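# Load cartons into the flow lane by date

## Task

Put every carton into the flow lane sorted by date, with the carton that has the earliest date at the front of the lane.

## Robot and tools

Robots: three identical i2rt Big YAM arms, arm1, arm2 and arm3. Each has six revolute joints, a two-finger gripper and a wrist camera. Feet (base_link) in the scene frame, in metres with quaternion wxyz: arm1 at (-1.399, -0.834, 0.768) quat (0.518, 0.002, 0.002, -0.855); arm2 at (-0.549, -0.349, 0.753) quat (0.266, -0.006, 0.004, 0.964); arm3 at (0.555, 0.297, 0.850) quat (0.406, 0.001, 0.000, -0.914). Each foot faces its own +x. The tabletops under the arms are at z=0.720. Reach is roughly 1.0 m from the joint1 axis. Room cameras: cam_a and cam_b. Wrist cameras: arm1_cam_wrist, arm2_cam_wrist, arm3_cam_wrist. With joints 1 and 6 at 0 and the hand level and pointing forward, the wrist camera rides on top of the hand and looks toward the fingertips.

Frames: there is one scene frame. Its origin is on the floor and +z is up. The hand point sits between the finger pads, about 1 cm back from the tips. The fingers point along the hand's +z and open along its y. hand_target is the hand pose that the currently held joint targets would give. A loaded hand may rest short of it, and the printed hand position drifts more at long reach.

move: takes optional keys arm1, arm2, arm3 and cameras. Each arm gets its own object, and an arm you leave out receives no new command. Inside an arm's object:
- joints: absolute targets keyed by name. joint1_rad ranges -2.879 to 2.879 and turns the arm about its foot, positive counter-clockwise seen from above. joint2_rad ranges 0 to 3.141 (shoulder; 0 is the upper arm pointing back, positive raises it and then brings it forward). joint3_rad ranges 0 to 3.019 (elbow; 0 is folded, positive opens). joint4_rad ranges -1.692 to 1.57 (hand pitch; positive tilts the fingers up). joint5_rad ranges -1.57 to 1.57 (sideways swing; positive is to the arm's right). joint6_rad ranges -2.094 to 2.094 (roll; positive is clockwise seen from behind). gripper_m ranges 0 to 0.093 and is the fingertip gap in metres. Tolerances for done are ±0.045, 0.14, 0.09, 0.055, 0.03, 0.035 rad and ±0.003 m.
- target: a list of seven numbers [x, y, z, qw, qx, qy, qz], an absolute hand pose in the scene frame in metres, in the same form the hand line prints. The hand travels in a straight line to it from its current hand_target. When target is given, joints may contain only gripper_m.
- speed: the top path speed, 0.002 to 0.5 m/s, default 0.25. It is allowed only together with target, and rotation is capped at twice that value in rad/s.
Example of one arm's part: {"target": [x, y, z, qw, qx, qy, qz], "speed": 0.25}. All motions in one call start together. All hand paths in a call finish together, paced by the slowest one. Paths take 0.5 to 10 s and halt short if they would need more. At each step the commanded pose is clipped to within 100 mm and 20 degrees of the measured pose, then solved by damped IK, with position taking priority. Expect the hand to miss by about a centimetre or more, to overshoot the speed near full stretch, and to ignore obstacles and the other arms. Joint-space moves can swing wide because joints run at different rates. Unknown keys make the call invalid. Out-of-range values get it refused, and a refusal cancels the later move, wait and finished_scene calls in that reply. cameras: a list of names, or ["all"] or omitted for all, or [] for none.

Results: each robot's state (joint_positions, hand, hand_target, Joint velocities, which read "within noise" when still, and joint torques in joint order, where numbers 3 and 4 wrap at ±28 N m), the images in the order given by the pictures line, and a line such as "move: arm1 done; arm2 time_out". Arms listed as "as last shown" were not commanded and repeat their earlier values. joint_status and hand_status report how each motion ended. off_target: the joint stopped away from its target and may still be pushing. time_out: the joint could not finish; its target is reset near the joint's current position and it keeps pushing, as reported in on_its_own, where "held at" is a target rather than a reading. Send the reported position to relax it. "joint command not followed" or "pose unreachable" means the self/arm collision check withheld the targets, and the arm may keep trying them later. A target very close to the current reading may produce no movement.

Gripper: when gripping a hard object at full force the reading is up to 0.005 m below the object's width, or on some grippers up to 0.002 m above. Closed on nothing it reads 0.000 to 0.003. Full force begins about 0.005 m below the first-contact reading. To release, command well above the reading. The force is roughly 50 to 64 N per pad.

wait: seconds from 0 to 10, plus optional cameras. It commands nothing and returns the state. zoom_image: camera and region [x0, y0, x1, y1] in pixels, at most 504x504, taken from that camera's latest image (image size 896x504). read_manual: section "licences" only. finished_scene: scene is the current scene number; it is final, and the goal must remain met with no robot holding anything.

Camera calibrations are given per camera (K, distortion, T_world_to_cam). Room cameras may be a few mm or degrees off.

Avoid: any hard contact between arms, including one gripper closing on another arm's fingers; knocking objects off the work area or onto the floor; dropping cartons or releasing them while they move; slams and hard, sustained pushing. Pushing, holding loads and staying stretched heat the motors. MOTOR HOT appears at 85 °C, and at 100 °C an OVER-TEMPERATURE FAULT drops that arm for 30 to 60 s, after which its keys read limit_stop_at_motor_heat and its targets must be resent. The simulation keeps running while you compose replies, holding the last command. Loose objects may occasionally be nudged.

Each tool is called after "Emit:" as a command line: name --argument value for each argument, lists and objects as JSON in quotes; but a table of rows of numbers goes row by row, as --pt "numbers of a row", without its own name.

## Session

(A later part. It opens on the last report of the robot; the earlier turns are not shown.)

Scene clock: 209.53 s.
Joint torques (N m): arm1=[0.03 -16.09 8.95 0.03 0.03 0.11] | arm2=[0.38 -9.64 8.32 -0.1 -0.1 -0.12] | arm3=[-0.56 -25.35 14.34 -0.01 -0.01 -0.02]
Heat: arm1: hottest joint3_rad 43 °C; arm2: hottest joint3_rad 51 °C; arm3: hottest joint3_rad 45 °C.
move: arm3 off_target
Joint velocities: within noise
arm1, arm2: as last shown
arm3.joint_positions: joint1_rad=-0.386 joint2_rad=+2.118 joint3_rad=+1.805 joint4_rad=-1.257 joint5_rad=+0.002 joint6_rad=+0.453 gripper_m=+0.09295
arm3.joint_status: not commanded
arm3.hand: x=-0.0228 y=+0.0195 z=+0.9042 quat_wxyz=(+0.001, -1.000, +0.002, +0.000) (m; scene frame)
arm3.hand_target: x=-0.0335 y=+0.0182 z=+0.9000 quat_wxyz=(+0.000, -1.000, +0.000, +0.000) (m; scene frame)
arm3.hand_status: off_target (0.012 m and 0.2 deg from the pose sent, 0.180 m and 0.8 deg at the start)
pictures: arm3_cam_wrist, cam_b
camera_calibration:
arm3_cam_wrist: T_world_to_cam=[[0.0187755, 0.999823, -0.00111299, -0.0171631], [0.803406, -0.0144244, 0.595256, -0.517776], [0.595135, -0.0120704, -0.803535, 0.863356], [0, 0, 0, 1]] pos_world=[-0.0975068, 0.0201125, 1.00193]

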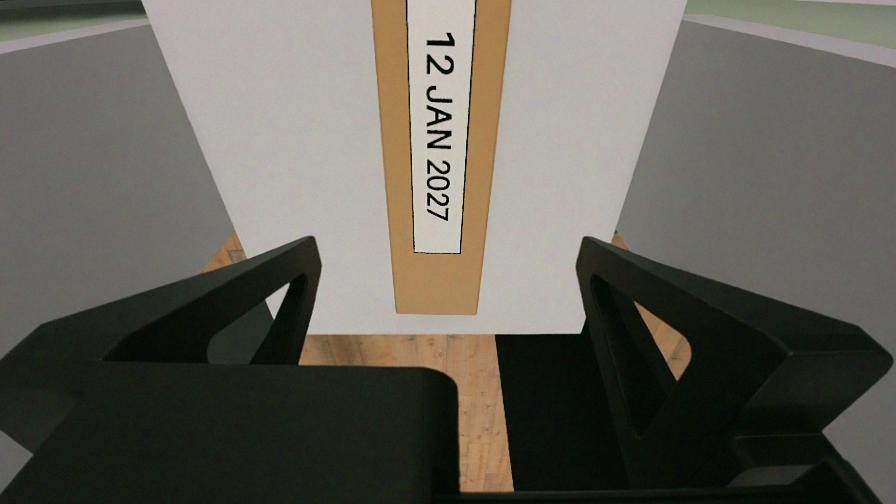

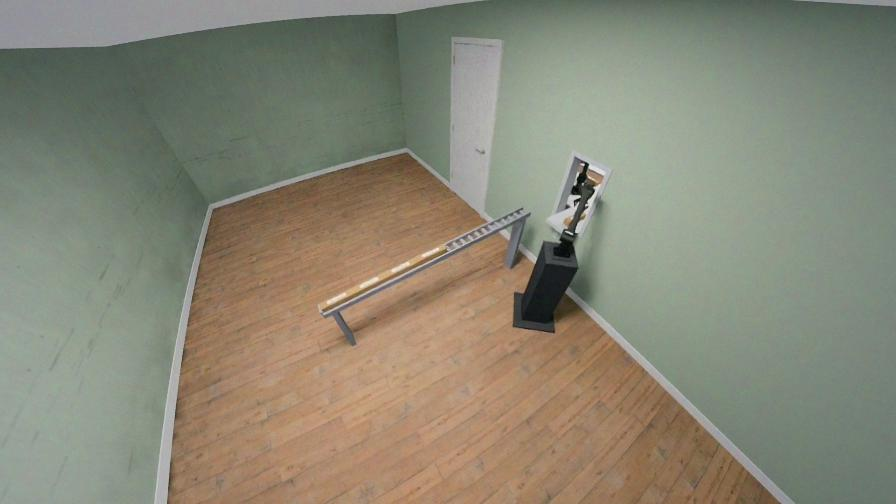

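Emit:
move --arm2 '{"target": [-0.926, -0.457, 0.742, 0, 0.7114, 0.7028, 0], "speed": 0.27}' --arm3 '{"target": [-0.034, 0.0155, 0.782, 0, -1, 0, 0], "speed": 0.18}' --cameras '[]'

Emit:
move --arm2 '{"joints": {"gripper_m": 0.05}}' --arm3 '{"joints": {"gripper_m": 0.05}}' --cameras '[]'

Emit:
move --arm2 '{"target": [-0.926, -0.457, 0.97, 0, 0.7114, 0.7028, 0], "speed": 0.35}' --arm3 '{"target": [-0.034, 0.017, 0.95, 0, -1, 0, 0], "speed": 0.25}' --cameras '[]'

Emit:
move --arm2 '{"joints": {"joint1_rad": -1.406, "joint2_rad": 1.278, "joint3_rad": 1.0935, "joint4_rad": -1.387, "joint5_rad": 0, "joint6_rad": 1.197}}' --arm3 '{"target": [0.28, 0.10, 0.98, 0, -1, 0, 0], "speed": 0.35}' --cameras '["arm3_cam_wrist"]'

Scene clock: 220.67 s.
Joint torques (N m): arm1=[0.03 -16.09 8.94 0.03 0.04 0.11] | arm2=[0.79 -9.7 6.75 0.68 -0.05 0.09] | arm3=[-0.21 -26.93 10.51 0.77 0.01 0]
Heat: arm1: hottest joint3_rad 43 °C; arm2: hottest joint3_rad 50 °C; arm3: hottest joint3_rad 45 °C.
move: arm2 done; arm3 off_target
Joint velocities: within noise
arm1: as last shown
arm2.joint_positions: joint1_rad=+0.814 joint2_rad=+1.629 joint3_rad=+0.880 joint4_rad=-0.804 joint5_rad=+0.012 joint6_rad=-1.285 gripper_m=+0.09306
arm2.joint_status: not commanded
arm2.hand: x=-0.9301 y=-0.4539 z=+0.7492 quat_wxyz=(-0.002, +0.711, +0.703, -0.005) (m; scene frame)
arm2.hand_target: x=-0.9259 y=-0.4568 z=+0.7421 quat_wxyz=(+0.000, +0.711, +0.703, +0.000) (m; scene frame)
arm2.hand_status: done (0.009 m and 0.6 deg from the pose sent, 0.216 m and 1.4 deg at the start)
arm3.joint_positions: joint1_rad=-0.386 joint2_rad=+2.262 joint3_rad=+1.750 joint4_rad=-1.052 joint5_rad=+0.002 joint6_rad=+0.453 gripper_m=+0.09295
arm3.joint_status: not commanded
arm3.hand: x=-0.0313 y=+0.0153 z=+0.7949 quat_wxyz=(-0.001, -1.000, +0.001, +0.003) (m; scene frame)
arm3.hand_target: x=-0.0336 y=+0.0156 z=+0.7820 quat_wxyz=(+0.000, -1.000, +0.000, +0.000) (m; scene frame)
arm3.hand_status: off_target (0.013 m and 0.4 deg from the pose sent, 0.123 m and 0.2 deg at the start)
pictures: none
No camera images: "cameras" was empty.

Scene clock: 221.30 s.
Joint torques (N m): arm1=[0.03 -16.21 8.92 0.05 0.04 0.11] | arm2=[0.79 -9.7 6.75 0.75 -0.05 0.09] | arm3=[-0.09 -26.7 10.5 0.68 0.09 0.01]
Heat: arm1: hottest joint3_rad 43 °C; arm2: hottest joint3_rad 50 °C; arm3: hottest joint3_rad 45 °C.
move: arm2 off_target; arm3 off_target
Joint velocities: within noise
arm1: as last shown
arm2.joint_positions: joint1_rad=+0.815 joint2_rad=+1.629 joint3_rad=+0.880 joint4_rad=-0.804 joint5_rad=+0.012 joint6_rad=-1.285 gripper_m=+0.06060
arm2.joint_status: gripper_m off_target (ended at +0.06062, target +0.05000)
arm2.hand: x=-0.9298 y=-0.4542 z=+0.7491 quat_wxyz=(-0.002, +0.711, +0.703, -0.005) (m; scene frame)
arm2.hand_target: x=-0.9259 y=-0.4569 z=+0.7421 quat_wxyz=(+0.000, +0.711, +0.703, +0.000) (m; scene frame)
arm2.hand_status: not commanded
arm3.joint_positions: joint1_rad=-0.386 joint2_rad=+2.262 joint3_rad=+1.750 joint4_rad=-1.051 joint5_rad=+0.000 joint6_rad=+0.453 gripper_m=+0.05822
arm3.joint_status: gripper_m off_target (ended at +0.05825, target +0.05000)
arm3.hand: x=-0.0314 y=+0.0148 z=+0.7949 quat_wxyz=(-0.002, -1.000, +0.002, +0.003) (m; scene frame)
arm3.hand_target: x=-0.0336 y=+0.0155 z=+0.7820 quat_wxyz=(+0.000, -1.000, +0.000, +0.000) (m; scene frame)
arm3.hand_status: not commanded
pictures: none
No camera images: "cameras" was empty.

Scene clock: 223.00 s.
Joint torques (N m): arm1=[0.09 -16.15 8.96 0.05 0.03 0.11] | arm2=[0.79 -8.94 15.76 -0.35 -0.09 0.1] | arm3=[-0.21 -28.4 15.5 -0.08 0.1 -0.02]
Heat: arm1: hottest joint3_rad 43 °C; arm2: hottest joint3_rad 50 °C; arm3: hottest joint3_rad 45 °C.
move: arm2 off_target; arm3 off_target
Joint velocities: within noise
arm1.joint_positions: joint1_rad=-0.293 joint2_rad=+1.517 joint3_rad=+1.499 joint4_rad=-1.494 joint5_rad=+0.001 joint6_rad=-0.007 gripper_m=+0.09301
arm1.joint_status: not commanded
arm1.hand: x=-1.7251 y=-1.1677 z=+1.0248 quat_wxyz=(-0.009, -0.920, -0.391, +0.025) (m; scene frame)
arm1.hand_target: x=-1.7249 y=-1.1633 z=+1.0327 quat_wxyz=(-0.012, -0.923, -0.385, +0.030) (m; scene frame)
arm1.hand_status: not commanded
arm2.joint_positions: joint1_rad=+0.822 joint2_rad=+1.359 joint3_rad=+1.149 joint4_rad=-1.423 joint5_rad=+0.012 joint6_rad=-1.277 gripper_m=+0.06060
arm2.joint_status: not commanded
arm2.hand: x=-0.9036 y=-0.4467 z=+0.9408 quat_wxyz=(+0.017, +0.710, +0.703, +0.030) (m; scene frame)
arm2.hand_target: x=-0.9239 y=-0.4564 z=+0.9700 quat_wxyz=(+0.000, +0.711, +0.703, -0.001) (m; scene frame)
arm2.hand_status: off_target (0.038 m and 3.9 deg from the pose sent, 0.221 m and 0.6 deg at the start; pose on its path clipped on 10 of 51 steps)
arm3.joint_positions: joint1_rad=-0.386 joint2_rad=+2.112 joint3_rad=+1.866 joint4_rad=-1.366 joint5_rad=+0.001 joint6_rad=+0.452 gripper_m=+0.05822
arm3.joint_status: not commanded
arm3.hand: x=-0.0180 y=+0.0216 z=+0.9302 quat_wxyz=(+0.009, -1.000, +0.001, -0.019) (m; scene frame)
arm3.hand_target: x=-0.0330 y=+0.0175 z=+0.9502 quat_wxyz=(+0.000, -1.000, +0.000, +0.000) (m; scene frame)
arm3.hand_status: off_target (0.026 m and 2.5 deg from the pose sent, 0.155 m and 0.4 deg at the start; pose on its path clipped on 6 of 51 steps)
pictures: none
No camera images: "cameras" was empty.

Scene clock: 225.27 s.
Joint torques (N m): arm1=[0.09 -16.09 8.95 0.03 0.04 0.11] | arm2=[-0.44 -9.11 9.25 -0.03 -0.03 0.09] | arm3=[1.03 -13.45 11.07 -0.01 0.17 0.16]
Heat: arm1: hottest joint3_rad 43 °C; arm2: hottest joint3_rad 50 °C; arm3: hottest joint3_rad 45 °C.
move: arm2 done; arm3 done
Joint velocities: within noise
arm1: as last shown
arm2.joint_positions: joint1_rad=-1.401 joint2_rad=+1.291 joint3_rad=+1.099 joint4_rad=-1.381 joint5_rad=+0.002 joint6_rad=+1.186 gripper_m=+0.06068
arm2.joint_status: all done
arm2.hand: x=-0.4207 y=-0.0145 z=+0.9450 quat_wxyz=(-0.005, +0.007, -1.000, +0.007) (m; scene frame)
arm2.hand_target: x=-0.4209 y=-0.0187 z=+0.9472 quat_wxyz=(-0.004, +0.000, -1.000, +0.006) (m; scene frame)
arm2.hand_status: not commanded
arm3.joint_positions: joint1_rad=-0.222 joint2_rad=+1.303 joint3_rad=+0.910 joint4_rad=-1.192 joint5_rad=-0.002 joint6_rad=+0.617 gripper_m=+0.05822
arm3.joint_status: not commanded
arm3.hand: x=+0.2794 y=+0.1038 z=+0.9710 quat_wxyz=(+0.004, -1.000, +0.001, -0.008) (m; scene frame)
arm3.hand_target: x=+0.2801 y=+0.1001 z=+0.9799 quat_wxyz=(+0.000, -1.000, +0.000, +0.000) (m; scene frame)
arm3.hand_status: done (0.010 m and 1.0 deg from the pose sent, 0.312 m and 2.5 deg at the start)
pictures: arm3_cam_wrist
camera_calibration:
arm3_cam_wrist: T_world_to_cam=[[0.0184189, 0.999818, 0.00502586, -0.112899], [0.793823, -0.0176798, 0.607892, -0.808339], [0.60787, -0.00720706, -0.794004, 0.724939], [0, 0, 0, 1]] pos_world=[0.203089, 0.103812, 1.06755]

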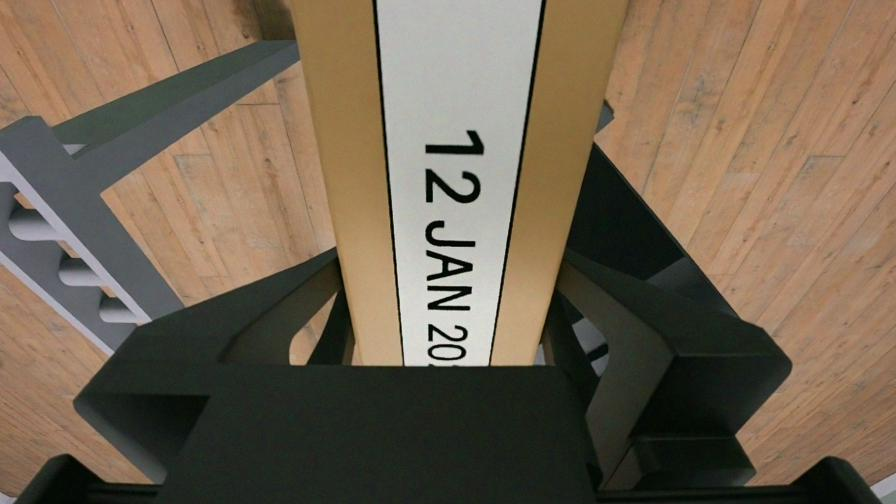

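Emit:
move --arm2 '{"target": [-0.004, 0.0185, 0.915, 0, 0, 1, 0], "speed": 0.3}' --arm3 '{"joints": {"joint1_rad": 1.163, "joint2_rad": 2.25, "joint3_rad": 2.1, "joint4_rad": -1.43, "joint5_rad": 0.11, "joint6_rad": 2.003}}' --cameras '[]'

Emit:
move --arm2 '{"target": [-0.004, 0.0185, 0.777, 0, 0, 1, 0], "speed": 0.2}' --arm3 '{"target": [0.829, -0.334, 0.81, 0, -0.99813, 0, 0.061], "speed": 0.2}' --cameras '[]'

Emit:
move --arm2 '{"joints": {"gripper_m": 0.093}}' --arm3 '{"target": [0.829, -0.335, 0.767, 0, -0.99813, 0, 0.061], "speed": 0.08}' --cameras '[]'

Emit:
move --arm2 '{"target": [-0.004, 0.0185, 0.90, 0, 0, 1, 0], "speed": 0.3}' --arm3 '{"joints": {"gripper_m": 0.093}}' --cameras '[]'

Emit:
move --arm2 '{"target": [-0.23, 0, 0.92, 0, 0, 1, 0], "speed": 0.4}' --arm3 '{"target": [0.829, -0.332, 0.90, 0, -0.99813, 0, 0.061], "speed": 0.3}' --cameras '[]'

Emit:
move --arm2 '{"joints": {"joint1_rad": -1.2, "joint2_rad": 1.278, "joint3_rad": 1.0935, "joint4_rad": -1.387, "joint5_rad": 0, "joint6_rad": 0.8}}' --arm3 '{"joints": {"joint1_rad": -0.2147, "joint2_rad": 1.269, "joint3_rad": 0.9586, "joint4_rad": -1.26, "joint5_rad": 0, "joint6_rad": 0.621}}' --cameras '[]'

Emit:
move --arm3 '{"target": [0.12, 0.055, 0.95, 0, -1, 0, 0], "speed": 0.3}' --cameras '[]'

Emit:
move --arm3 '{"target": [-0.034, 0.018, 0.90, 0, -1, 0, 0], "speed": 0.3}' --cameras '["arm3_cam_wrist", "cam_b"]'

Scene clock: 240.23 s.
Joint torques (N m): arm1=[0.09 -16.15 8.95 0.03 0.03 0.11] | arm2=[-0.03 -21.71 16.29 -0.4 -0.08 -0.11] | arm3=[0.67 -32.5 15.01 -0.29 0.24 0.15]
Heat: arm1: hottest joint3_rad 43 °C; arm2: hottest joint3_rad 50 °C; arm3: hottest joint3_rad 45 °C.
move: arm2 off_target; arm3 done
Joint velocities: within noise
arm1: as last shown
arm2.joint_positions: joint1_rad=-2.018 joint2_rad=+2.102 joint3_rad=+1.982 joint4_rad=-1.521 joint5_rad=-0.012 joint6_rad=+0.598 gripper_m=+0.06068
arm2.joint_status: not commanded
arm2.hand: x=-0.0217 y=+0.0038 z=+0.8854 quat_wxyz=(+0.028, -0.007, -0.999, +0.020) (m; scene frame)
arm2.hand_target: x=-0.0061 y=+0.0170 z=+0.9153 quat_wxyz=(-0.001, +0.000, -1.000, +0.000) (m; scene frame)
arm2.hand_status: off_target (0.037 m and 4.0 deg from the pose sent, 0.419 m and 1.3 deg at the start)
arm3.joint_positions: joint1_rad=+1.157 joint2_rad=+2.270 joint3_rad=+2.050 joint4_rad=-1.419 joint5_rad=+0.108 joint6_rad=+1.994 gripper_m=+0.05823
arm3.joint_status: all done
arm3.hand: x=+0.8132 y=-0.3248 z=+0.8996 quat_wxyz=(+0.009, -0.998, -0.001, +0.062) (m; scene frame)
arm3.hand_target: x=+0.8227 y=-0.3364 z=+0.9310 quat_wxyz=(-0.019, -0.999, +0.001, +0.051) (m; scene frame)
arm3.hand_status: not commanded
pictures: none
No camera images: "cameras" was empty.

Scene clock: 241.80 s.
Joint torques (N m): arm1=[0.03 -16.15 8.95 0.02 0.03 0.11] | arm2=[0.09 -22.59 9.39 0.58 -0.08 -0.09] | arm3=[0.97 -32.73 11.45 0.35 0.31 0.15]
Heat: arm1: hottest joint3_rad 43 °C; arm2: hottest joint3_rad 50 °C; arm3: hottest joint3_rad 45 °C.
move: arm2 done; arm3 off_target
Joint velocities: within noise
arm1: as last shown
arm2.joint_positions: joint1_rad=-2.017 joint2_rad=+2.197 joint3_rad=+1.849 joint4_rad=-1.235 joint5_rad=-0.012 joint6_rad=+0.598 gripper_m=+0.06068
arm2.joint_status: not commanded
arm2.hand: x=-0.0036 y=+0.0142 z=+0.7755 quat_wxyz=(+0.004, -0.006, -1.000, +0.004) (m; scene frame)
arm2.hand_target: x=-0.0041 y=+0.0184 z=+0.7770 quat_wxyz=(+0.000, +0.000, -1.000, +0.000) (m; scene frame)
arm2.hand_status: done (0.005 m and 1.0 deg from the pose sent, 0.111 m and 4.0 deg at the start)
arm3.joint_positions: joint1_rad=+1.163 joint2_rad=+2.401 joint3_rad=+2.001 joint4_rad=-1.263 joint5_rad=+0.108 joint6_rad=+2.003 gripper_m=+0.05823
arm3.joint_status: not commanded
arm3.hand: x=+0.8180 y=-0.3255 z=+0.7936 quat_wxyz=(+0.020, -0.998, +0.000, +0.068) (m; scene frame)
arm3.hand_target: x=+0.8288 y=-0.3336 z=+0.8102 quat_wxyz=(+0.000, -0.998, +0.000, +0.061) (m; scene frame)
arm3.hand_status: off_target (0.022 m and 2.4 deg from the pose sent, 0.091 m and 1.0 deg at the start)
pictures: none
No camera images: "cameras" was empty.

Scene clock: 243.13 s.
Joint torques (N m): arm1=[0.03 -16.15 8.95 0.03 0.04 0.11] | arm2=[0.09 -21.48 9.25 0.58 -0.05 -0.09] | arm3=[0.97 -30.33 10.35 0.39 0.32 0.14]
Heat: arm1: hottest joint3_rad 43 °C; arm2: hottest joint3_rad 50 °C; arm3: hottest joint3_rad 45 °C.
move: arm2 done; arm3 done
Joint velocities: within noise
arm1: as last shown
arm2.joint_positions: joint1_rad=-2.017 joint2_rad=+2.193 joint3_rad=+1.849 joint4_rad=-1.234 joint5_rad=-0.013 joint6_rad=+0.598 gripper_m=+0.09294
arm2.joint_status: all done
arm2.hand: x=-0.0033 y=+0.0146 z=+0.7781 quat_wxyz=(+0.002, -0.006, -1.000, +0.002) (m; scene frame)
arm2.hand_target: x=-0.0041 y=+0.0185 z=+0.7770 quat_wxyz=(+0.000, +0.000, -1.000, +0.000) (m; scene frame)
arm2.hand_status: not commanded
arm3.joint_positions: joint1_rad=+1.163 joint2_rad=+2.430 joint3_rad=+2.001 joint4_rad=-1.194 joint5_rad=+0.109 joint6_rad=+2.004 gripper_m=+0.05823
arm3.joint_status: not commanded
arm3.hand: x=+0.8226 y=-0.3357 z=+0.7735 quat_wxyz=(+0.001, -0.998, +0.001, +0.059) (m; scene frame)
arm3.hand_target: x=+0.8288 y=-0.3349 z=+0.7670 quat_wxyz=(+0.000, -0.998, +0.000, +0.061) (m; scene frame)
arm3.hand_status: done (0.009 m and 0.3 deg from the pose sent, 0.030 m and 2.4 deg at the start)
pictures: none
No camera images: "cameras" was empty.

Scene clock: 244.60 s.
Joint torques (N m): arm1=[0.03 -16.15 8.94 0.05 0.04 0.11] | arm2=[-0.09 -18.96 13.97 -0.18 -0.05 -0.11] | arm3=[0.67 -30.33 10.29 0.38 0.27 0.13]
Heat: arm1: hottest joint3_rad 43 °C; arm2: hottest joint3_rad 51 °C; arm3: hottest joint3_rad 45 °C.
move: arm2 off_target; arm3 done
Joint velocities: within noise
arm1: as last shown
arm2.joint_positions: joint1_rad=-2.017 joint2_rad=+2.089 joint3_rad=+1.989 joint4_rad=-1.490 joint5_rad=-0.013 joint6_rad=+0.598 gripper_m=+0.09294
arm2.joint_status: not commanded
arm2.hand: x=-0.0142 y=+0.0095 z=+0.8957 quat_wxyz=(+0.007, -0.007, -1.000, +0.006) (m; scene frame)
arm2.hand_target: x=-0.0046 y=+0.0182 z=+0.8998 quat_wxyz=(+0.000, +0.000, -1.000, +0.000) (m; scene frame)
arm2.hand_status: off_target (0.014 m and 1.3 deg from the pose sent, 0.122 m and 0.8 deg at the start)
arm3.joint_positions: joint1_rad=+1.163 joint2_rad=+2.430 joint3_rad=+2.001 joint4_rad=-1.194 joint5_rad=+0.110 joint6_rad=+2.004 gripper_m=+0.09294
arm3.joint_status: all done
arm3.hand: x=+0.8226 y=-0.3357 z=+0.7735 quat_wxyz=(+0.001, -0.998, +0.001, +0.060) (m; scene frame)
arm3.hand_target: x=+0.8289 y=-0.3348 z=+0.7670 quat_wxyz=(+0.000, -0.998, +0.000, +0.061) (m; scene frame)
arm3.hand_status: not commanded
pictures: none
No camera images: "cameras" was empty.

Scene clock: 246.23 s.
Joint torques (N m): arm1=[0.09 -16.15 8.95 0.05 0.04 0.11] | arm2=[-0.09 -12.86 8.25 0.68 0.11 0.08] | arm3=[0.97 -28.51 13.48 -0.27 0.25 0.16]
Heat: arm1: hottest joint3_rad 43 °C; arm2: hottest joint3_rad 50 °C; arm3: hottest joint3_rad 45 °C.
move: arm2 done; arm3 off_target
Joint velocities: within noise
arm1: as last shown
arm2.joint_positions: joint1_rad=-1.781 joint2_rad=+1.597 joint3_rad=+1.374 joint4_rad=-1.333 joint5_rad=-0.017 joint6_rad=+0.809 gripper_m=+0.09294
arm2.joint_status: not commanded
arm2.hand: x=-0.2278 y=+0.0027 z=+0.9287 quat_wxyz=(-0.004, +0.006, -1.000, -0.005) (m; scene frame)
arm2.hand_target: x=-0.2300 y=-0.0001 z=+0.9201 quat_wxyz=(+0.000, +0.000, -1.000, +0.000) (m; scene frame)
arm2.hand_status: done (0.009 m and 1.0 deg from the pose sent, 0.217 m and 1.3 deg at the start)
arm3.joint_positions: joint1_rad=+1.163 joint2_rad=+2.273 joint3_rad=+2.069 joint4_rad=-1.417 joint5_rad=+0.110 joint6_rad=+2.005 gripper_m=+0.09294
arm3.joint_status: not commanded
arm3.hand: x=+0.8193 y=-0.3290 z=+0.9043 quat_wxyz=(+0.000, -0.998, +0.001, +0.060) (m; scene frame)
arm3.hand_target: x=+0.8288 y=-0.3317 z=+0.9000 quat_wxyz=(+0.000, -0.998, +0.000, +0.061) (m; scene frame)
arm3.hand_status: off_target (0.011 m and 0.2 deg from the pose sent, 0.127 m and 0.2 deg at the start)
pictures: none
No camera images: "cameras" was empty.

Scene clock: 248.07 s.
Joint torques (N m): arm1=[0.03 -16.15 8.95 0.03 0.03 0.11] | arm2=[0.5 -7.24 8.44 -0.02 0.09 -0.11] | arm3=[-0.5 -12.45 10.5 0.18 -0.01 -0.03]
Heat: arm1: hottest joint3_rad 43 °C; arm2: hottest joint3_rad 50 °C; arm3: hottest joint3_rad 45 °C.
move: arm2 done; arm3 done
Joint velocities: within noise
arm1: as last shown
arm2.joint_positions: joint1_rad=-1.209 joint2_rad=+1.270 joint3_rad=+1.111 joint4_rad=-1.380 joint5_rad=-0.001 joint6_rad=+0.809 gripper_m=+0.09295
arm2.joint_status: all done
arm2.hand: x=-0.4869 y=+0.0073 z=+0.9560 quat_wxyz=(-0.010, +0.288, -0.958, -0.008) (m; scene frame)
arm2.hand_target: x=-0.4909 y=+0.0009 z=+0.9463 quat_wxyz=(-0.002, +0.297, -0.955, +0.007) (m; scene frame)
arm2.hand_status: not commanded
arm3.joint_positions: joint1_rad=-0.207 joint2_rad=+1.277 joint3_rad=+0.958 joint4_rad=-1.255 joint5_rad=+0.002 joint6_rad=+0.630 gripper_m=+0.09295
arm3.joint_status: all done
arm3.hand: x=+0.2796 y=+0.0986 z=+0.9967 quat_wxyz=(+0.002, -1.000, +0.001, -0.002) (m; scene frame)
arm3.hand_target: x=+0.2793 y=+0.1011 z=+0.9992 quat_wxyz=(+0.000, -1.000, +0.000, -0.001) (m; scene frame)
arm3.hand_status: not commanded
pictures: none
No camera images: "cameras" was empty.

Scene clock: 249.60 s.
Joint torques (N m): arm1=[0.09 -16.09 8.94 0.05 0.03 0.11] | arm2=[0.5 -7.24 8.44 -0.01 0.08 -0.11] | arm3=[-0.56 -17.9 13.78 0.21 0.03 -0.03]
Heat: arm1: hottest joint3_rad 43 °C; arm2: hottest joint3_rad 50 °C; arm3: hottest joint3_rad 45 °C.
move: arm3 off_target
Joint velocities: within noise
arm1.joint_positions: joint1_rad=-0.293 joint2_rad=+1.517 joint3_rad=+1.499 joint4_rad=-1.494 joint5_rad=+0.001 joint6_rad=-0.007 gripper_m=+0.09301
arm1.joint_status: not commanded
arm1.hand: x=-1.7251 y=-1.1677 z=+1.0248 quat_wxyz=(-0.009, -0.920, -0.391, +0.025) (m; scene frame)
arm1.hand_target: x=-1.7249 y=-1.1633 z=+1.0327 quat_wxyz=(-0.012, -0.923, -0.385, +0.030) (m; scene frame)
arm1.hand_status: not commanded
arm2: as last shown
arm3.joint_positions: joint1_rad=-0.318 joint2_rad=+1.694 joint3_rad=+1.277 joint4_rad=-1.166 joint5_rad=+0.002 joint6_rad=+0.519 gripper_m=+0.09295
arm3.joint_status: not commanded
arm3.hand: x=+0.1351 y=+0.0595 z=+0.9469 quat_wxyz=(+0.004, -1.000, +0.001, -0.005) (m; scene frame)
arm3.hand_target: x=+0.1204 y=+0.0554 z=+0.9501 quat_wxyz=(+0.000, -1.000, +0.000, +0.000) (m; scene frame)
arm3.hand_status: off_target (0.016 m and 0.8 deg from the pose sent, 0.172 m and 0.3 deg at the start)
pictures: none
No camera images: "cameras" was empty.

Scene clock: 251.20 s.
Joint torques (N m): arm1=[0.03 -16.15 8.95 0.03 0.03 0.11] | arm2=[0.56 -7.18 8.46 -0.01 0.08 -0.11] | arm3=[-0.38 -25.88 14.27 0.05 0.01 -0.02]
Heat: arm1: hottest joint3_rad 43 °C; arm2: hottest joint3_rad 50 °C; arm3: hottest joint3_rad 45 °C.
move: arm3 off_target
Joint velocities: within noise
arm1, arm2: as last shown
arm3.joint_positions: joint1_rad=-0.386 joint2_rad=+2.118 joint3_rad=+1.805 joint4_rad=-1.257 joint5_rad=+0.002 joint6_rad=+0.453 gripper_m=+0.09295
arm3.joint_status: not commanded
arm3.hand: x=-0.0228 y=+0.0195 z=+0.9042 quat_wxyz=(+0.001, -1.000, +0.002, +0.000) (m; scene frame)
arm3.hand_target: x=-0.0335 y=+0.0182 z=+0.9000 quat_wxyz=(+0.000, -1.000, +0.000, +0.000) (m; scene frame)
arm3.hand_status: off_target (0.012 m and 0.2 deg from the pose sent, 0.180 m and 0.8 deg at the start)
pictures: arm3_cam_wrist, cam_b
camera_calibration:
arm3_cam_wrist: T_world_to_cam=[[0.0187755, 0.999823, -0.00111299, -0.0171631], [0.803406, -0.0144244, 0.595256, -0.517776], [0.595135, -0.0120704, -0.803535, 0.863356], [0, 0, 0, 1]] pos_world=[-0.0975068, 0.0201125, 1.00193]

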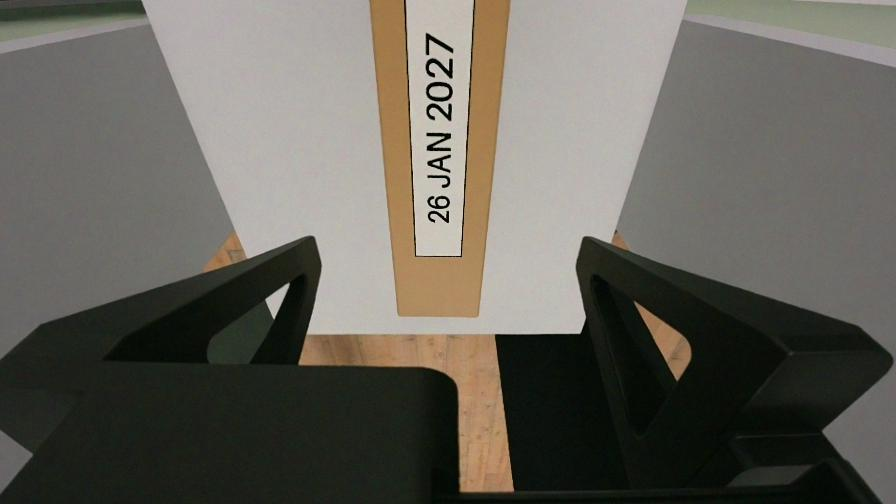

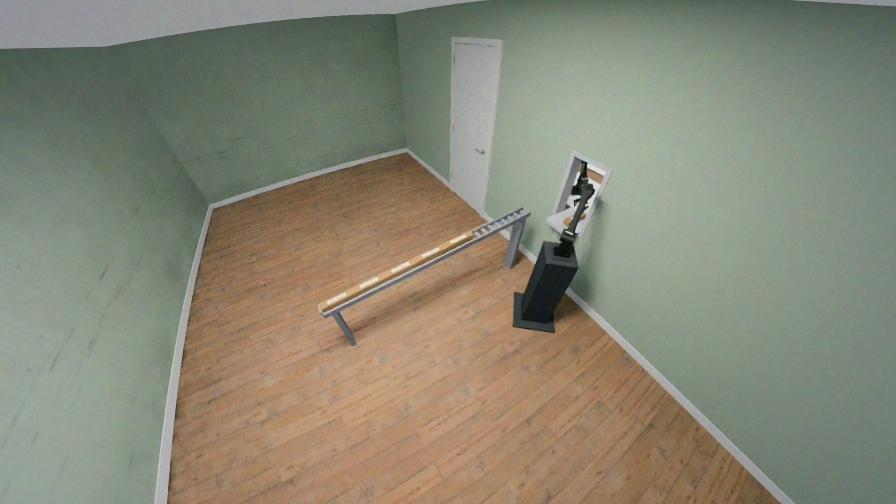

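Emit:
move --arm3 '{"target": [-0.034, 0.0155, 0.782, 0, -1, 0, 0], "speed": 0.18}' --cameras '[]'

Emit:
move --arm3 '{"joints": {"gripper_m": 0.05}}' --cameras '[]'

Emit:
move --arm3 '{"target": [-0.034, 0.017, 0.95, 0, -1, 0, 0], "speed": 0.25}' --cameras '[]'

Emit:
move --arm3 '{"target": [0.28, 0.10, 0.98, 0, -1, 0, 0], "speed": 0.35}' --cameras '[]'

Emit:
move --arm3 '{"joints": {"joint1_rad": 1.0, "joint2_rad": 2.11, "joint3_rad": 1.86, "joint4_rad": -1.31, "joint5_rad": 0.117, "joint6_rad": 1.835}}' --cameras '["arm3_cam_wrist"]'

Emit:
move --arm3 '{"target": [0.708, -0.330, 0.815, 0, -0.99813, 0, 0.061], "speed": 0.2}' --cameras '["arm3_cam_wrist"]'

Scene clock: 276.27 s.
Joint torques (N m): arm1=[0.09 -16.21 8.95 0.05 0.03 0.11] | arm2=[0.5 -7.12 8.46 0.01 0.08 -0.1] | arm3=[-0.09 -27.52 10.89 0.65 0.04 0.02]
Heat: arm1: hottest joint3_rad 43 °C; arm2: hottest joint3_rad 50 °C; arm3: hottest joint3_rad 46 °C.
move: arm3 done
Joint velocities: within noise
arm1, arm2: as last shown
arm3.joint_positions: joint1_rad=-0.386 joint2_rad=+2.266 joint3_rad=+1.746 joint4_rad=-1.051 joint5_rad=+0.002 joint6_rad=+0.453 gripper_m=+0.09295
arm3.joint_status: not commanded
arm3.hand: x=-0.0288 y=+0.0165 z=+0.7906 quat_wxyz=(+0.001, -1.000, +0.001, -0.001) (m; scene frame)
arm3.hand_target: x=-0.0338 y=+0.0156 z=+0.7821 quat_wxyz=(+0.000, -1.000, +0.000, +0.000) (m; scene frame)
arm3.hand_status: done (0.010 m and 0.3 deg from the pose sent, 0.123 m and 0.2 deg at the start)
pictures: none
No camera images: "cameras" was empty.

Scene clock: 276.90 s.
Joint torques (N m): arm1=[0.09 -16.15 8.94 0.05 0.03 0.11] | arm2=[0.56 -7.12 8.44 0.01 0.08 -0.11] | arm3=[0.03 -27.4 10.91 0.68 0.12 0.01]
Heat: arm1: hottest joint3_rad 43 °C; arm2: hottest joint3_rad 50 °C; arm3: hottest joint3_rad 46 °C.
move: arm3 off_target
Joint velocities: within noise
arm1, arm2: as last shown
arm3.joint_positions: joint1_rad=-0.386 joint2_rad=+2.266 joint3_rad=+1.746 joint4_rad=-1.050 joint5_rad=-0.001 joint6_rad=+0.453 gripper_m=+0.05825
arm3.joint_status: gripper_m off_target (ended at +0.05828, target +0.05000)
arm3.hand: x=-0.0289 y=+0.0159 z=+0.7906 quat_wxyz=(+0.000, -1.000, +0.001, -0.001) (m; scene frame)
arm3.hand_target: x=-0.0338 y=+0.0155 z=+0.7821 quat_wxyz=(+0.000, -1.000, +0.000, +0.000) (m; scene frame)
arm3.hand_status: not commanded
pictures: none
No camera images: "cameras" was empty.

Scene clock: 278.57 s.
Joint torques (N m): arm1=[0.03 -16.21 8.96 0.03 0.04 0.11] | arm2=[0.62 -7.06 8.46 0.01 0.08 -0.11] | arm3=[-0.38 -28.86 15.82 -0.08 0.09 0]
Heat: arm1: hottest joint3_rad 43 °C; arm2: hottest joint3_rad 50 °C; arm3: hottest joint3_rad 46 °C.
move: arm3 off_target
Joint velocities: within noise
arm1, arm2: as last shown
arm3.joint_positions: joint1_rad=-0.386 joint2_rad=+2.116 joint3_rad=+1.861 joint4_rad=-1.364 joint5_rad=+0.000 joint6_rad=+0.452 gripper_m=+0.05825
arm3.joint_status: not commanded
arm3.hand: x=-0.0167 y=+0.0220 z=+0.9262 quat_wxyz=(+0.011, -1.000, +0.001, -0.023) (m; scene frame)
arm3.hand_target: x=-0.0328 y=+0.0175 z=+0.9505 quat_wxyz=(+0.000, -1.000, +0.000, +0.001) (m; scene frame)
arm3.hand_status: off_target (0.030 m and 2.9 deg from the pose sent, 0.160 m and 0.2 deg at the start; pose on its path clipped on 7 of 50 steps)
pictures: none
No camera images: "cameras" was empty.

Scene clock: 280.53 s.
Joint torques (N m): arm1=[0.09 -16.09 8.95 0.03 0.03 0.11] | arm2=[0.5 -7.12 8.44 -0.01 0.08 -0.11] | arm3=[1.03 -13.68 11.25 -0.01 0.2 0.15]
Heat: arm1: hottest joint3_rad 43 °C; arm2: hottest joint3_rad 50 °C; arm3: hottest joint3_rad 46 °C.
move: arm3 off_target
Joint velocities: within noise
arm1, arm2: as last shown
arm3.joint_positions: joint1_rad=-0.222 joint2_rad=+1.305 joint3_rad=+0.908 joint4_rad=-1.192 joint5_rad=-0.002 joint6_rad=+0.616 gripper_m=+0.05825
arm3.joint_status: not commanded
arm3.hand: x=+0.2801 y=+0.1043 z=+0.9696 quat_wxyz=(+0.005, -1.000, +0.001, -0.009) (m; scene frame)
arm3.hand_target: x=+0.2801 y=+0.1001 z=+0.9798 quat_wxyz=(+0.000, -1.000, +0.000, +0.000) (m; scene frame)
arm3.hand_status: off_target (0.011 m and 1.2 deg from the pose sent, 0.311 m and 2.9 deg at the start)
pictures: none
No camera images: "cameras" was empty.

Scene clock: 282.57 s.
Joint torques (N m): arm1=[0.03 -16.09 8.92 0.02 0.04 0.11] | arm2=[0.56 -7.12 8.46 -0.01 0.08 -0.11] | arm3=[0.56 -30.04 15.35 -0.25 0.28 0.16]
Heat: arm1: hottest joint3_rad 43 °C; arm2: hottest joint3_rad 50 °C; arm3: hottest joint3_rad 46 °C.
move: arm3 done
Joint velocities: within noise
arm1, arm2: as last shown
arm3.joint_positions: joint1_rad=+0.997 joint2_rad=+2.130 joint3_rad=+1.804 joint4_rad=-1.298 joint5_rad=+0.114 joint6_rad=+1.826 gripper_m=+0.05826
arm3.joint_status: all done
arm3.hand: x=+0.6983 y=-0.3151 z=+0.8992 quat_wxyz=(+0.011, -0.998, -0.005, +0.061) (m; scene frame)
arm3.hand_target: x=+0.7044 y=-0.3326 z=+0.9316 quat_wxyz=(-0.020, -0.998, +0.000, +0.054) (m; scene frame)
arm3.hand_status: not commanded
pictures: arm3_cam_wrist
camera_calibration:
arm3_cam_wrist: T_world_to_cam=[[0.00640854, 0.999804, 0.0187229, 0.294611], [0.869885, -0.0148086, 0.493033, -1.05358], [0.493214, 0.0131271, -0.869809, 0.564866], [0, 0, 0, 1]] pos_world=[0.636002, -0.31757, 1.00526]

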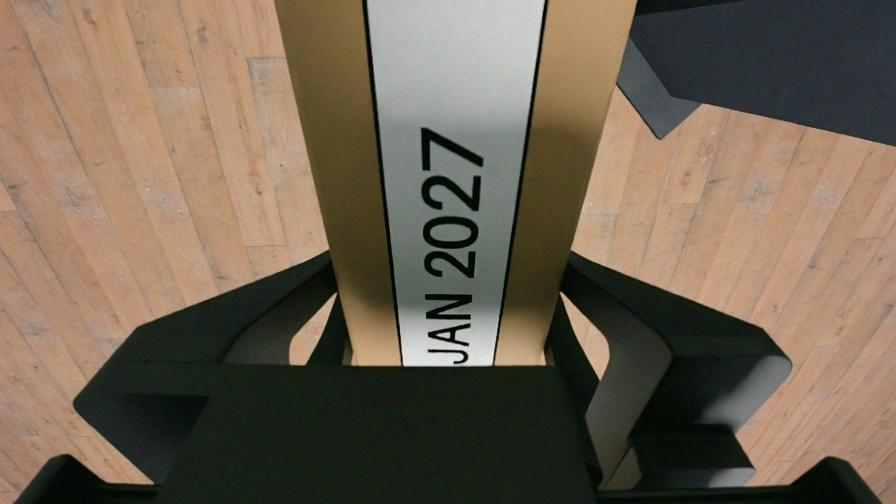

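Scene clock: 283.97 s.
Joint torques (N m): arm1=[0.03 -16.15 8.95 0.02 0.04 0.11] | arm2=[0.5 -7.18 8.46 0.01 0.08 -0.11] | arm3=[0.91 -30.56 11.07 0.32 0.32 0.13]
Heat: arm1: hottest joint3_rad 43 °C; arm2: hottest joint3_rad 50 °C; arm3: hottest joint3_rad 46 °C.
move: arm3 off_target
Joint velocities: within noise
arm1: as last shown
arm2.joint_positions: joint1_rad=-1.209 joint2_rad=+1.270 joint3_rad=+1.111 joint4_rad=-1.380 joint5_rad=-0.001 joint6_rad=+0.809 gripper_m=+0.09295
arm2.joint_status: not commanded
arm2.hand: x=-0.4869 y=+0.0073 z=+0.9560 quat_wxyz=(-0.010, +0.288, -0.958, -0.008) (m; scene frame)
arm2.hand_target: x=-0.4909 y=+0.0009 z=+0.9463 quat_wxyz=(-0.002, +0.297, -0.955, +0.007) (m; scene frame)
arm2.hand_status: not commanded
arm3.joint_positions: joint1_rad=+0.997 joint2_rad=+2.267 joint3_rad=+1.761 joint4_rad=-1.140 joint5_rad=+0.115 joint6_rad=+1.837 gripper_m=+0.05826
arm3.joint_status: not commanded
arm3.hand: x=+0.6993 y=-0.3187 z=+0.7988 quat_wxyz=(+0.021, -0.998, +0.000, +0.064) (m; scene frame)
arm3.hand_target: x=+0.7080 y=-0.3295 z=+0.8150 quat_wxyz=(+0.000, -0.998, +0.000, +0.061) (m; scene frame)
arm3.hand_status: off_target (0.022 m and 2.5 deg from the pose sent, 0.086 m and 1.4 deg at the start)
pictures: arm3_cam_wrist
camera_calibration:
arm3_cam_wrist: T_world_to_cam=[[0.0174608, 0.999136, 0.0377155, 0.276932], [0.872863, -0.03363, 0.486805, -1.00816], [0.487653, 0.0244204, -0.872696, 0.486911], [0, 0, 0, 1]] pos_world=[0.637709, -0.322488, 0.90526]

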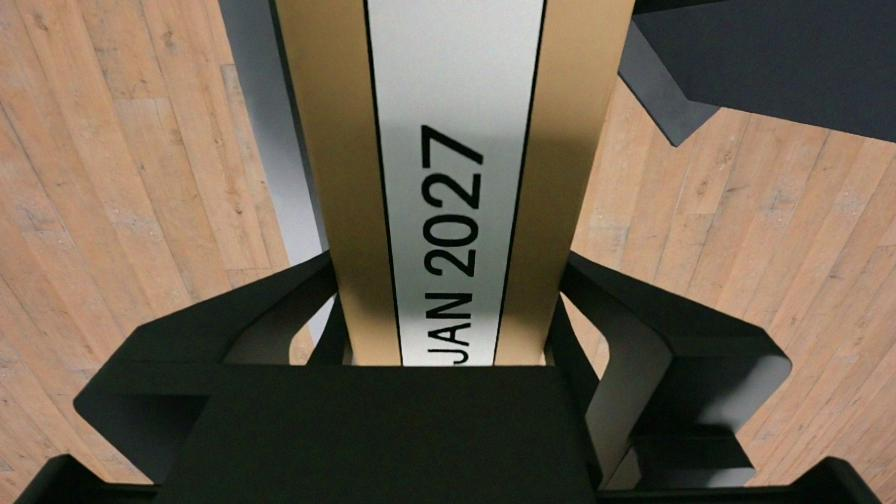

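Emit:
move --arm3 '{"target": [0.708, -0.331, 0.767, 0, -0.99813, 0, 0.061], "speed": 0.08}' --cameras '["arm3_cam_wrist"]'

Emit:
move --arm3 '{"joints": {"gripper_m": 0.093}}' --cameras '[]'

Emit:
move --arm3 '{"target": [0.704, -0.328, 0.90, 0, -0.99813, 0, 0.061], "speed": 0.25}' --cameras '["cam_b", "arm3_cam_wrist"]'

Emit:
wait --seconds 1.0 --cameras '["cam_b", "arm3_cam_wrist"]'

Scene clock: 289.63 s.
Joint torques (N m): arm1=[0.03 -16.21 8.95 0.03 0.03 0.11] | arm2=[0.56 -7.18 8.46 -0.01 0.08 -0.11] | arm3=[0.73 -27.87 9.69 0.57 0.56 0.13]
Heat: arm1: hottest joint3_rad 43 °C; arm2: hottest joint3_rad 49 °C; arm3: hottest joint3_rad 46 °C.
move: arm3 done
Joint velocities: within noise
arm1.joint_positions: joint1_rad=-0.293 joint2_rad=+1.517 joint3_rad=+1.499 joint4_rad=-1.494 joint5_rad=+0.001 joint6_rad=-0.007 gripper_m=+0.09301
arm1.joint_status: not commanded
arm1.hand: x=-1.7251 y=-1.1677 z=+1.0248 quat_wxyz=(-0.009, -0.920, -0.391, +0.025) (m; scene frame)
arm1.hand_target: x=-1.7249 y=-1.1633 z=+1.0327 quat_wxyz=(-0.012, -0.923, -0.385, +0.030) (m; scene frame)
arm1.hand_status: not commanded
arm2: as last shown
arm3.joint_positions: joint1_rad=+1.002 joint2_rad=+2.301 joint3_rad=+1.761 joint4_rad=-1.060 joint5_rad=+0.109 joint6_rad=+1.837 gripper_m=+0.05826
arm3.joint_status: not commanded
arm3.hand: x=+0.7066 y=-0.3302 z=+0.7767 quat_wxyz=(+0.000, -0.998, -0.001, +0.055) (m; scene frame)
arm3.hand_target: x=+0.7080 y=-0.3307 z=+0.7670 quat_wxyz=(+0.000, -0.998, +0.000, +0.061) (m; scene frame)
arm3.hand_status: done (0.010 m and 0.7 deg from the pose sent, 0.035 m and 2.4 deg at the start)
pictures: arm3_cam_wrist
camera_calibration:
arm3_cam_wrist: T_world_to_cam=[[0.013375, 0.9999, -0.00460785, 0.325209], [0.864134, -0.00924018, 0.503178, -1.00261], [0.503085, -0.0107118, -0.864171, 0.435181], [0, 0, 0, 1]] pos_world=[0.643106, -0.32978, 0.88206]

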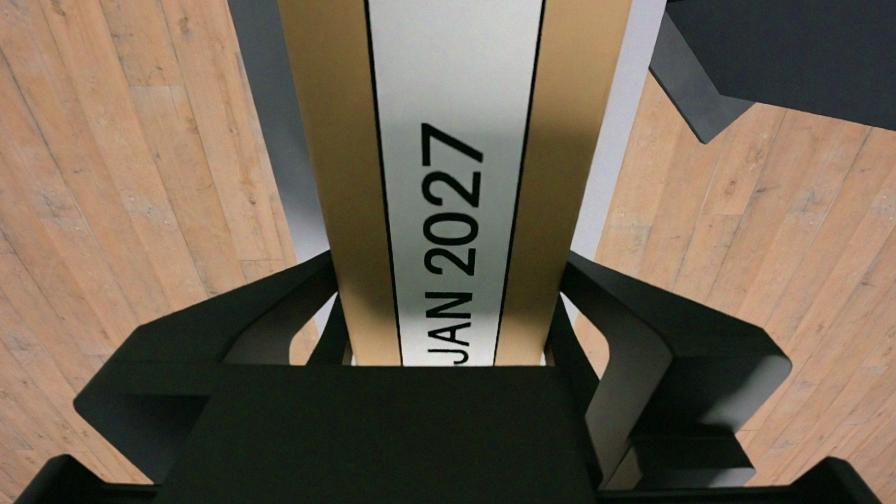

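Scene clock: 290.30 s.
Joint torques (N m): arm1=[0.03 -16.21 8.95 0.03 0.03 0.11] | arm2=[0.5 -7.18 8.44 -0.01 0.08 -0.11] | arm3=[0.26 -27.63 9.72 0.53 0.27 0.14]
Heat: arm1: hottest joint3_rad 43 °C; arm2: hottest joint3_rad 49 °C; arm3: hottest joint3_rad 45 °C.
move: arm3 done
Joint velocities: within noise
arm1, arm2: as last shown
arm3.joint_positions: joint1_rad=+1.002 joint2_rad=+2.301 joint3_rad=+1.761 joint4_rad=-1.060 joint5_rad=+0.117 joint6_rad=+1.837 gripper_m=+0.09287
arm3.joint_status: all done
arm3.hand: x=+0.7053 y=-0.3306 z=+0.7769 quat_wxyz=(-0.001, -0.998, -0.001, +0.059) (m; scene frame)
arm3.hand_target: x=+0.7080 y=-0.3307 z=+0.7670 quat_wxyz=(+0.000, -0.998, +0.000, +0.061) (m; scene frame)
arm3.hand_status: not commanded
pictures: none
No camera images: "cameras" was empty.

Scene clock: 291.67 s.
Joint torques (N m): arm1=[0.09 -16.09 8.96 0.05 0.03 0.11] | arm2=[0.56 -7.18 8.44 -0.01 0.08 -0.1] | arm3=[0.09 -26.11 12.94 -0.14 0.26 0.09]
Heat: arm1: hottest joint3_rad 43 °C; arm2: hottest joint3_rad 49 °C; arm3: hottest joint3_rad 45 °C.
move: arm3 done
Joint velocities: within noise
arm1, arm2: as last shown
arm3.joint_positions: joint1_rad=+1.002 joint2_rad=+2.127 joint3_rad=+1.814 joint4_rad=-1.285 joint5_rad=+0.118 joint6_rad=+1.837 gripper_m=+0.09294
arm3.joint_status: not commanded
arm3.hand: x=+0.7024 y=-0.3216 z=+0.9043 quat_wxyz=(-0.002, -0.998, -0.001, +0.059) (m; scene frame)
arm3.hand_target: x=+0.7040 y=-0.3278 z=+0.9000 quat_wxyz=(+0.000, -0.998, +0.000, +0.061) (m; scene frame)
arm3.hand_status: done (0.008 m and 0.3 deg from the pose sent, 0.123 m and 0.3 deg at the start)
pictures: arm3_cam_wrist, cam_b
camera_calibration:
arm3_cam_wrist: T_world_to_cam=[[0.0130583, 0.999878, -0.00853219, 0.321004], [0.868142, -0.00710309, 0.496264, -1.05902], [0.496143, -0.0138875, -0.868129, 0.555047], [0, 0, 0, 1]] pos_world=[0.639806, -0.320779, 1.01015]

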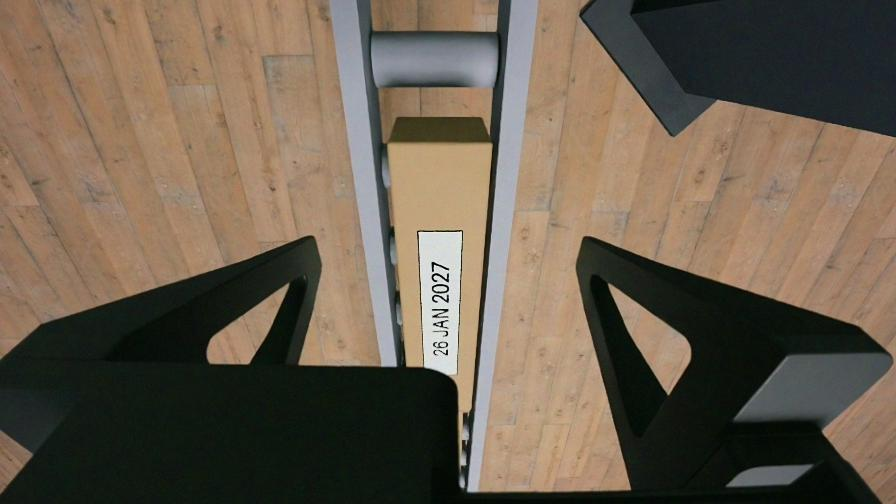

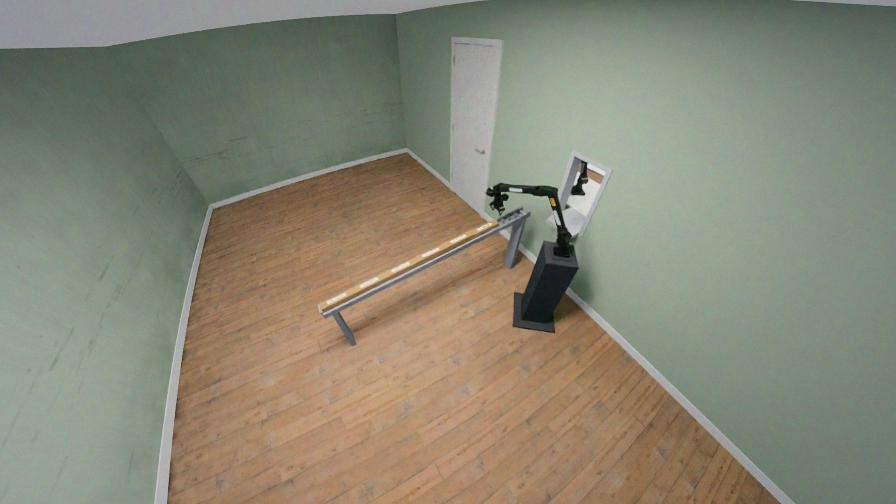

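Scene clock: 292.67 s.
Joint torques (N m): arm1=[0.15 -16.21 8.94 0.06 0.04 0.11] | arm2=[0.5 -7.12 8.44 0.02 0.08 -0.11] | arm3=[0.21 -26.23 12.98 -0.18 0.27 0.09]
Heat: arm1: hottest joint3_rad 43 °C; arm2: hottest joint3_rad 49 °C; arm3: hottest joint3_rad 46 °C.
Joint velocities: within noise
arm1.joint_positions: joint1_rad=-0.293 joint2_rad=+1.517 joint3_rad=+1.499 joint4_rad=-1.494 joint5_rad=+0.001 joint6_rad=-0.007 gripper_m=+0.09301
arm1.joint_status: not commanded
arm1.hand: x=-1.7251 y=-1.1677 z=+1.0248 quat_wxyz=(-0.009, -0.920, -0.391, +0.025) (m; scene frame)
arm1.hand_target: x=-1.7249 y=-1.1633 z=+1.0327 quat_wxyz=(-0.012, -0.923, -0.385, +0.030) (m; scene frame)
arm1.hand_status: not commanded
arm2.joint_positions: joint1_rad=-1.209 joint2_rad=+1.270 joint3_rad=+1.111 joint4_rad=-1.380 joint5_rad=-0.001 joint6_rad=+0.809 gripper_m=+0.09295
arm2.joint_status: not commanded
arm2.hand: x=-0.4869 y=+0.0073 z=+0.9560 quat_wxyz=(-0.010, +0.288, -0.958, -0.008) (m; scene frame)
arm2.hand_target: x=-0.4909 y=+0.0009 z=+0.9463 quat_wxyz=(-0.002, +0.297, -0.955, +0.007) (m; scene frame)
arm2.hand_status: not commanded
arm3.joint_positions: joint1_rad=+1.002 joint2_rad=+2.127 joint3_rad=+1.814 joint4_rad=-1.285 joint5_rad=+0.118 joint6_rad=+1.837 gripper_m=+0.09294
arm3.joint_status: not commanded
arm3.hand: x=+0.7024 y=-0.3216 z=+0.9043 quat_wxyz=(-0.002, -0.998, -0.001, +0.059) (m; scene frame)
arm3.hand_target: x=+0.7040 y=-0.3278 z=+0.9000 quat_wxyz=(+0.000, -0.998, +0.000, +0.061) (m; scene frame)
arm3.hand_status: done (0.008 m and 0.3 deg from the pose sent, 0.123 m and 0.3 deg at the start)
wait: 1.00 s; at rest by 0.27 s
pictures: arm3_cam_wrist, cam_b
camera_calibration:
arm3_cam_wrist: T_world_to_cam=[[0.0130583, 0.999878, -0.00853219, 0.321004], [0.868142, -0.00710309, 0.496264, -1.05902], [0.496143, -0.0138875, -0.868129, 0.555047], [0, 0, 0, 1]] pos_world=[0.639806, -0.320779, 1.01015]

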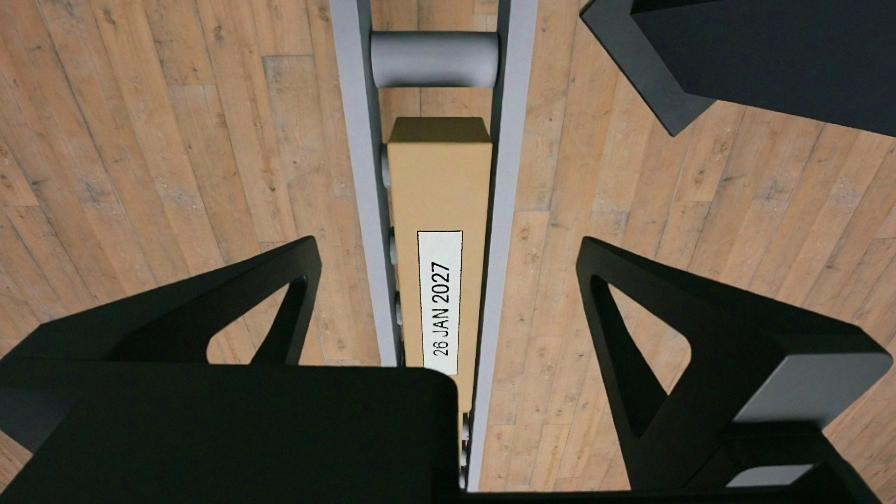

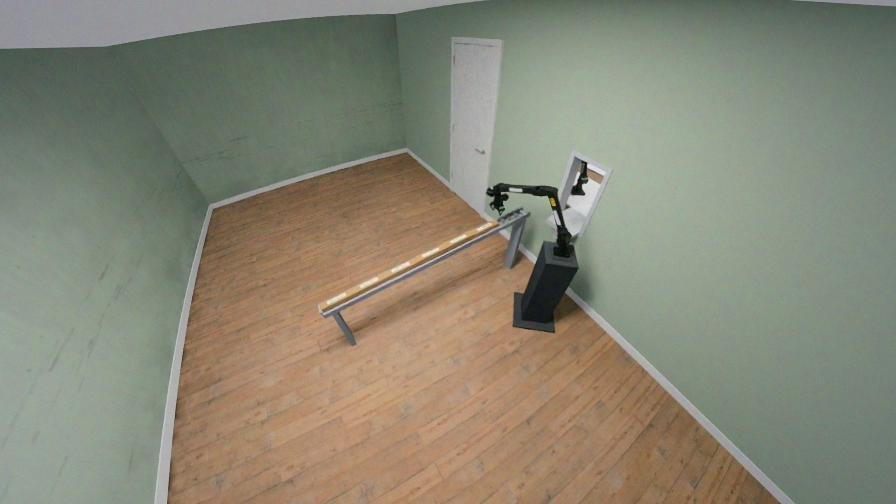

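Carton 26 JAN has come to rest behind the other two, and the order is correct.

Emit:
finished_scene --scene 2

The scene is finished: the task was done.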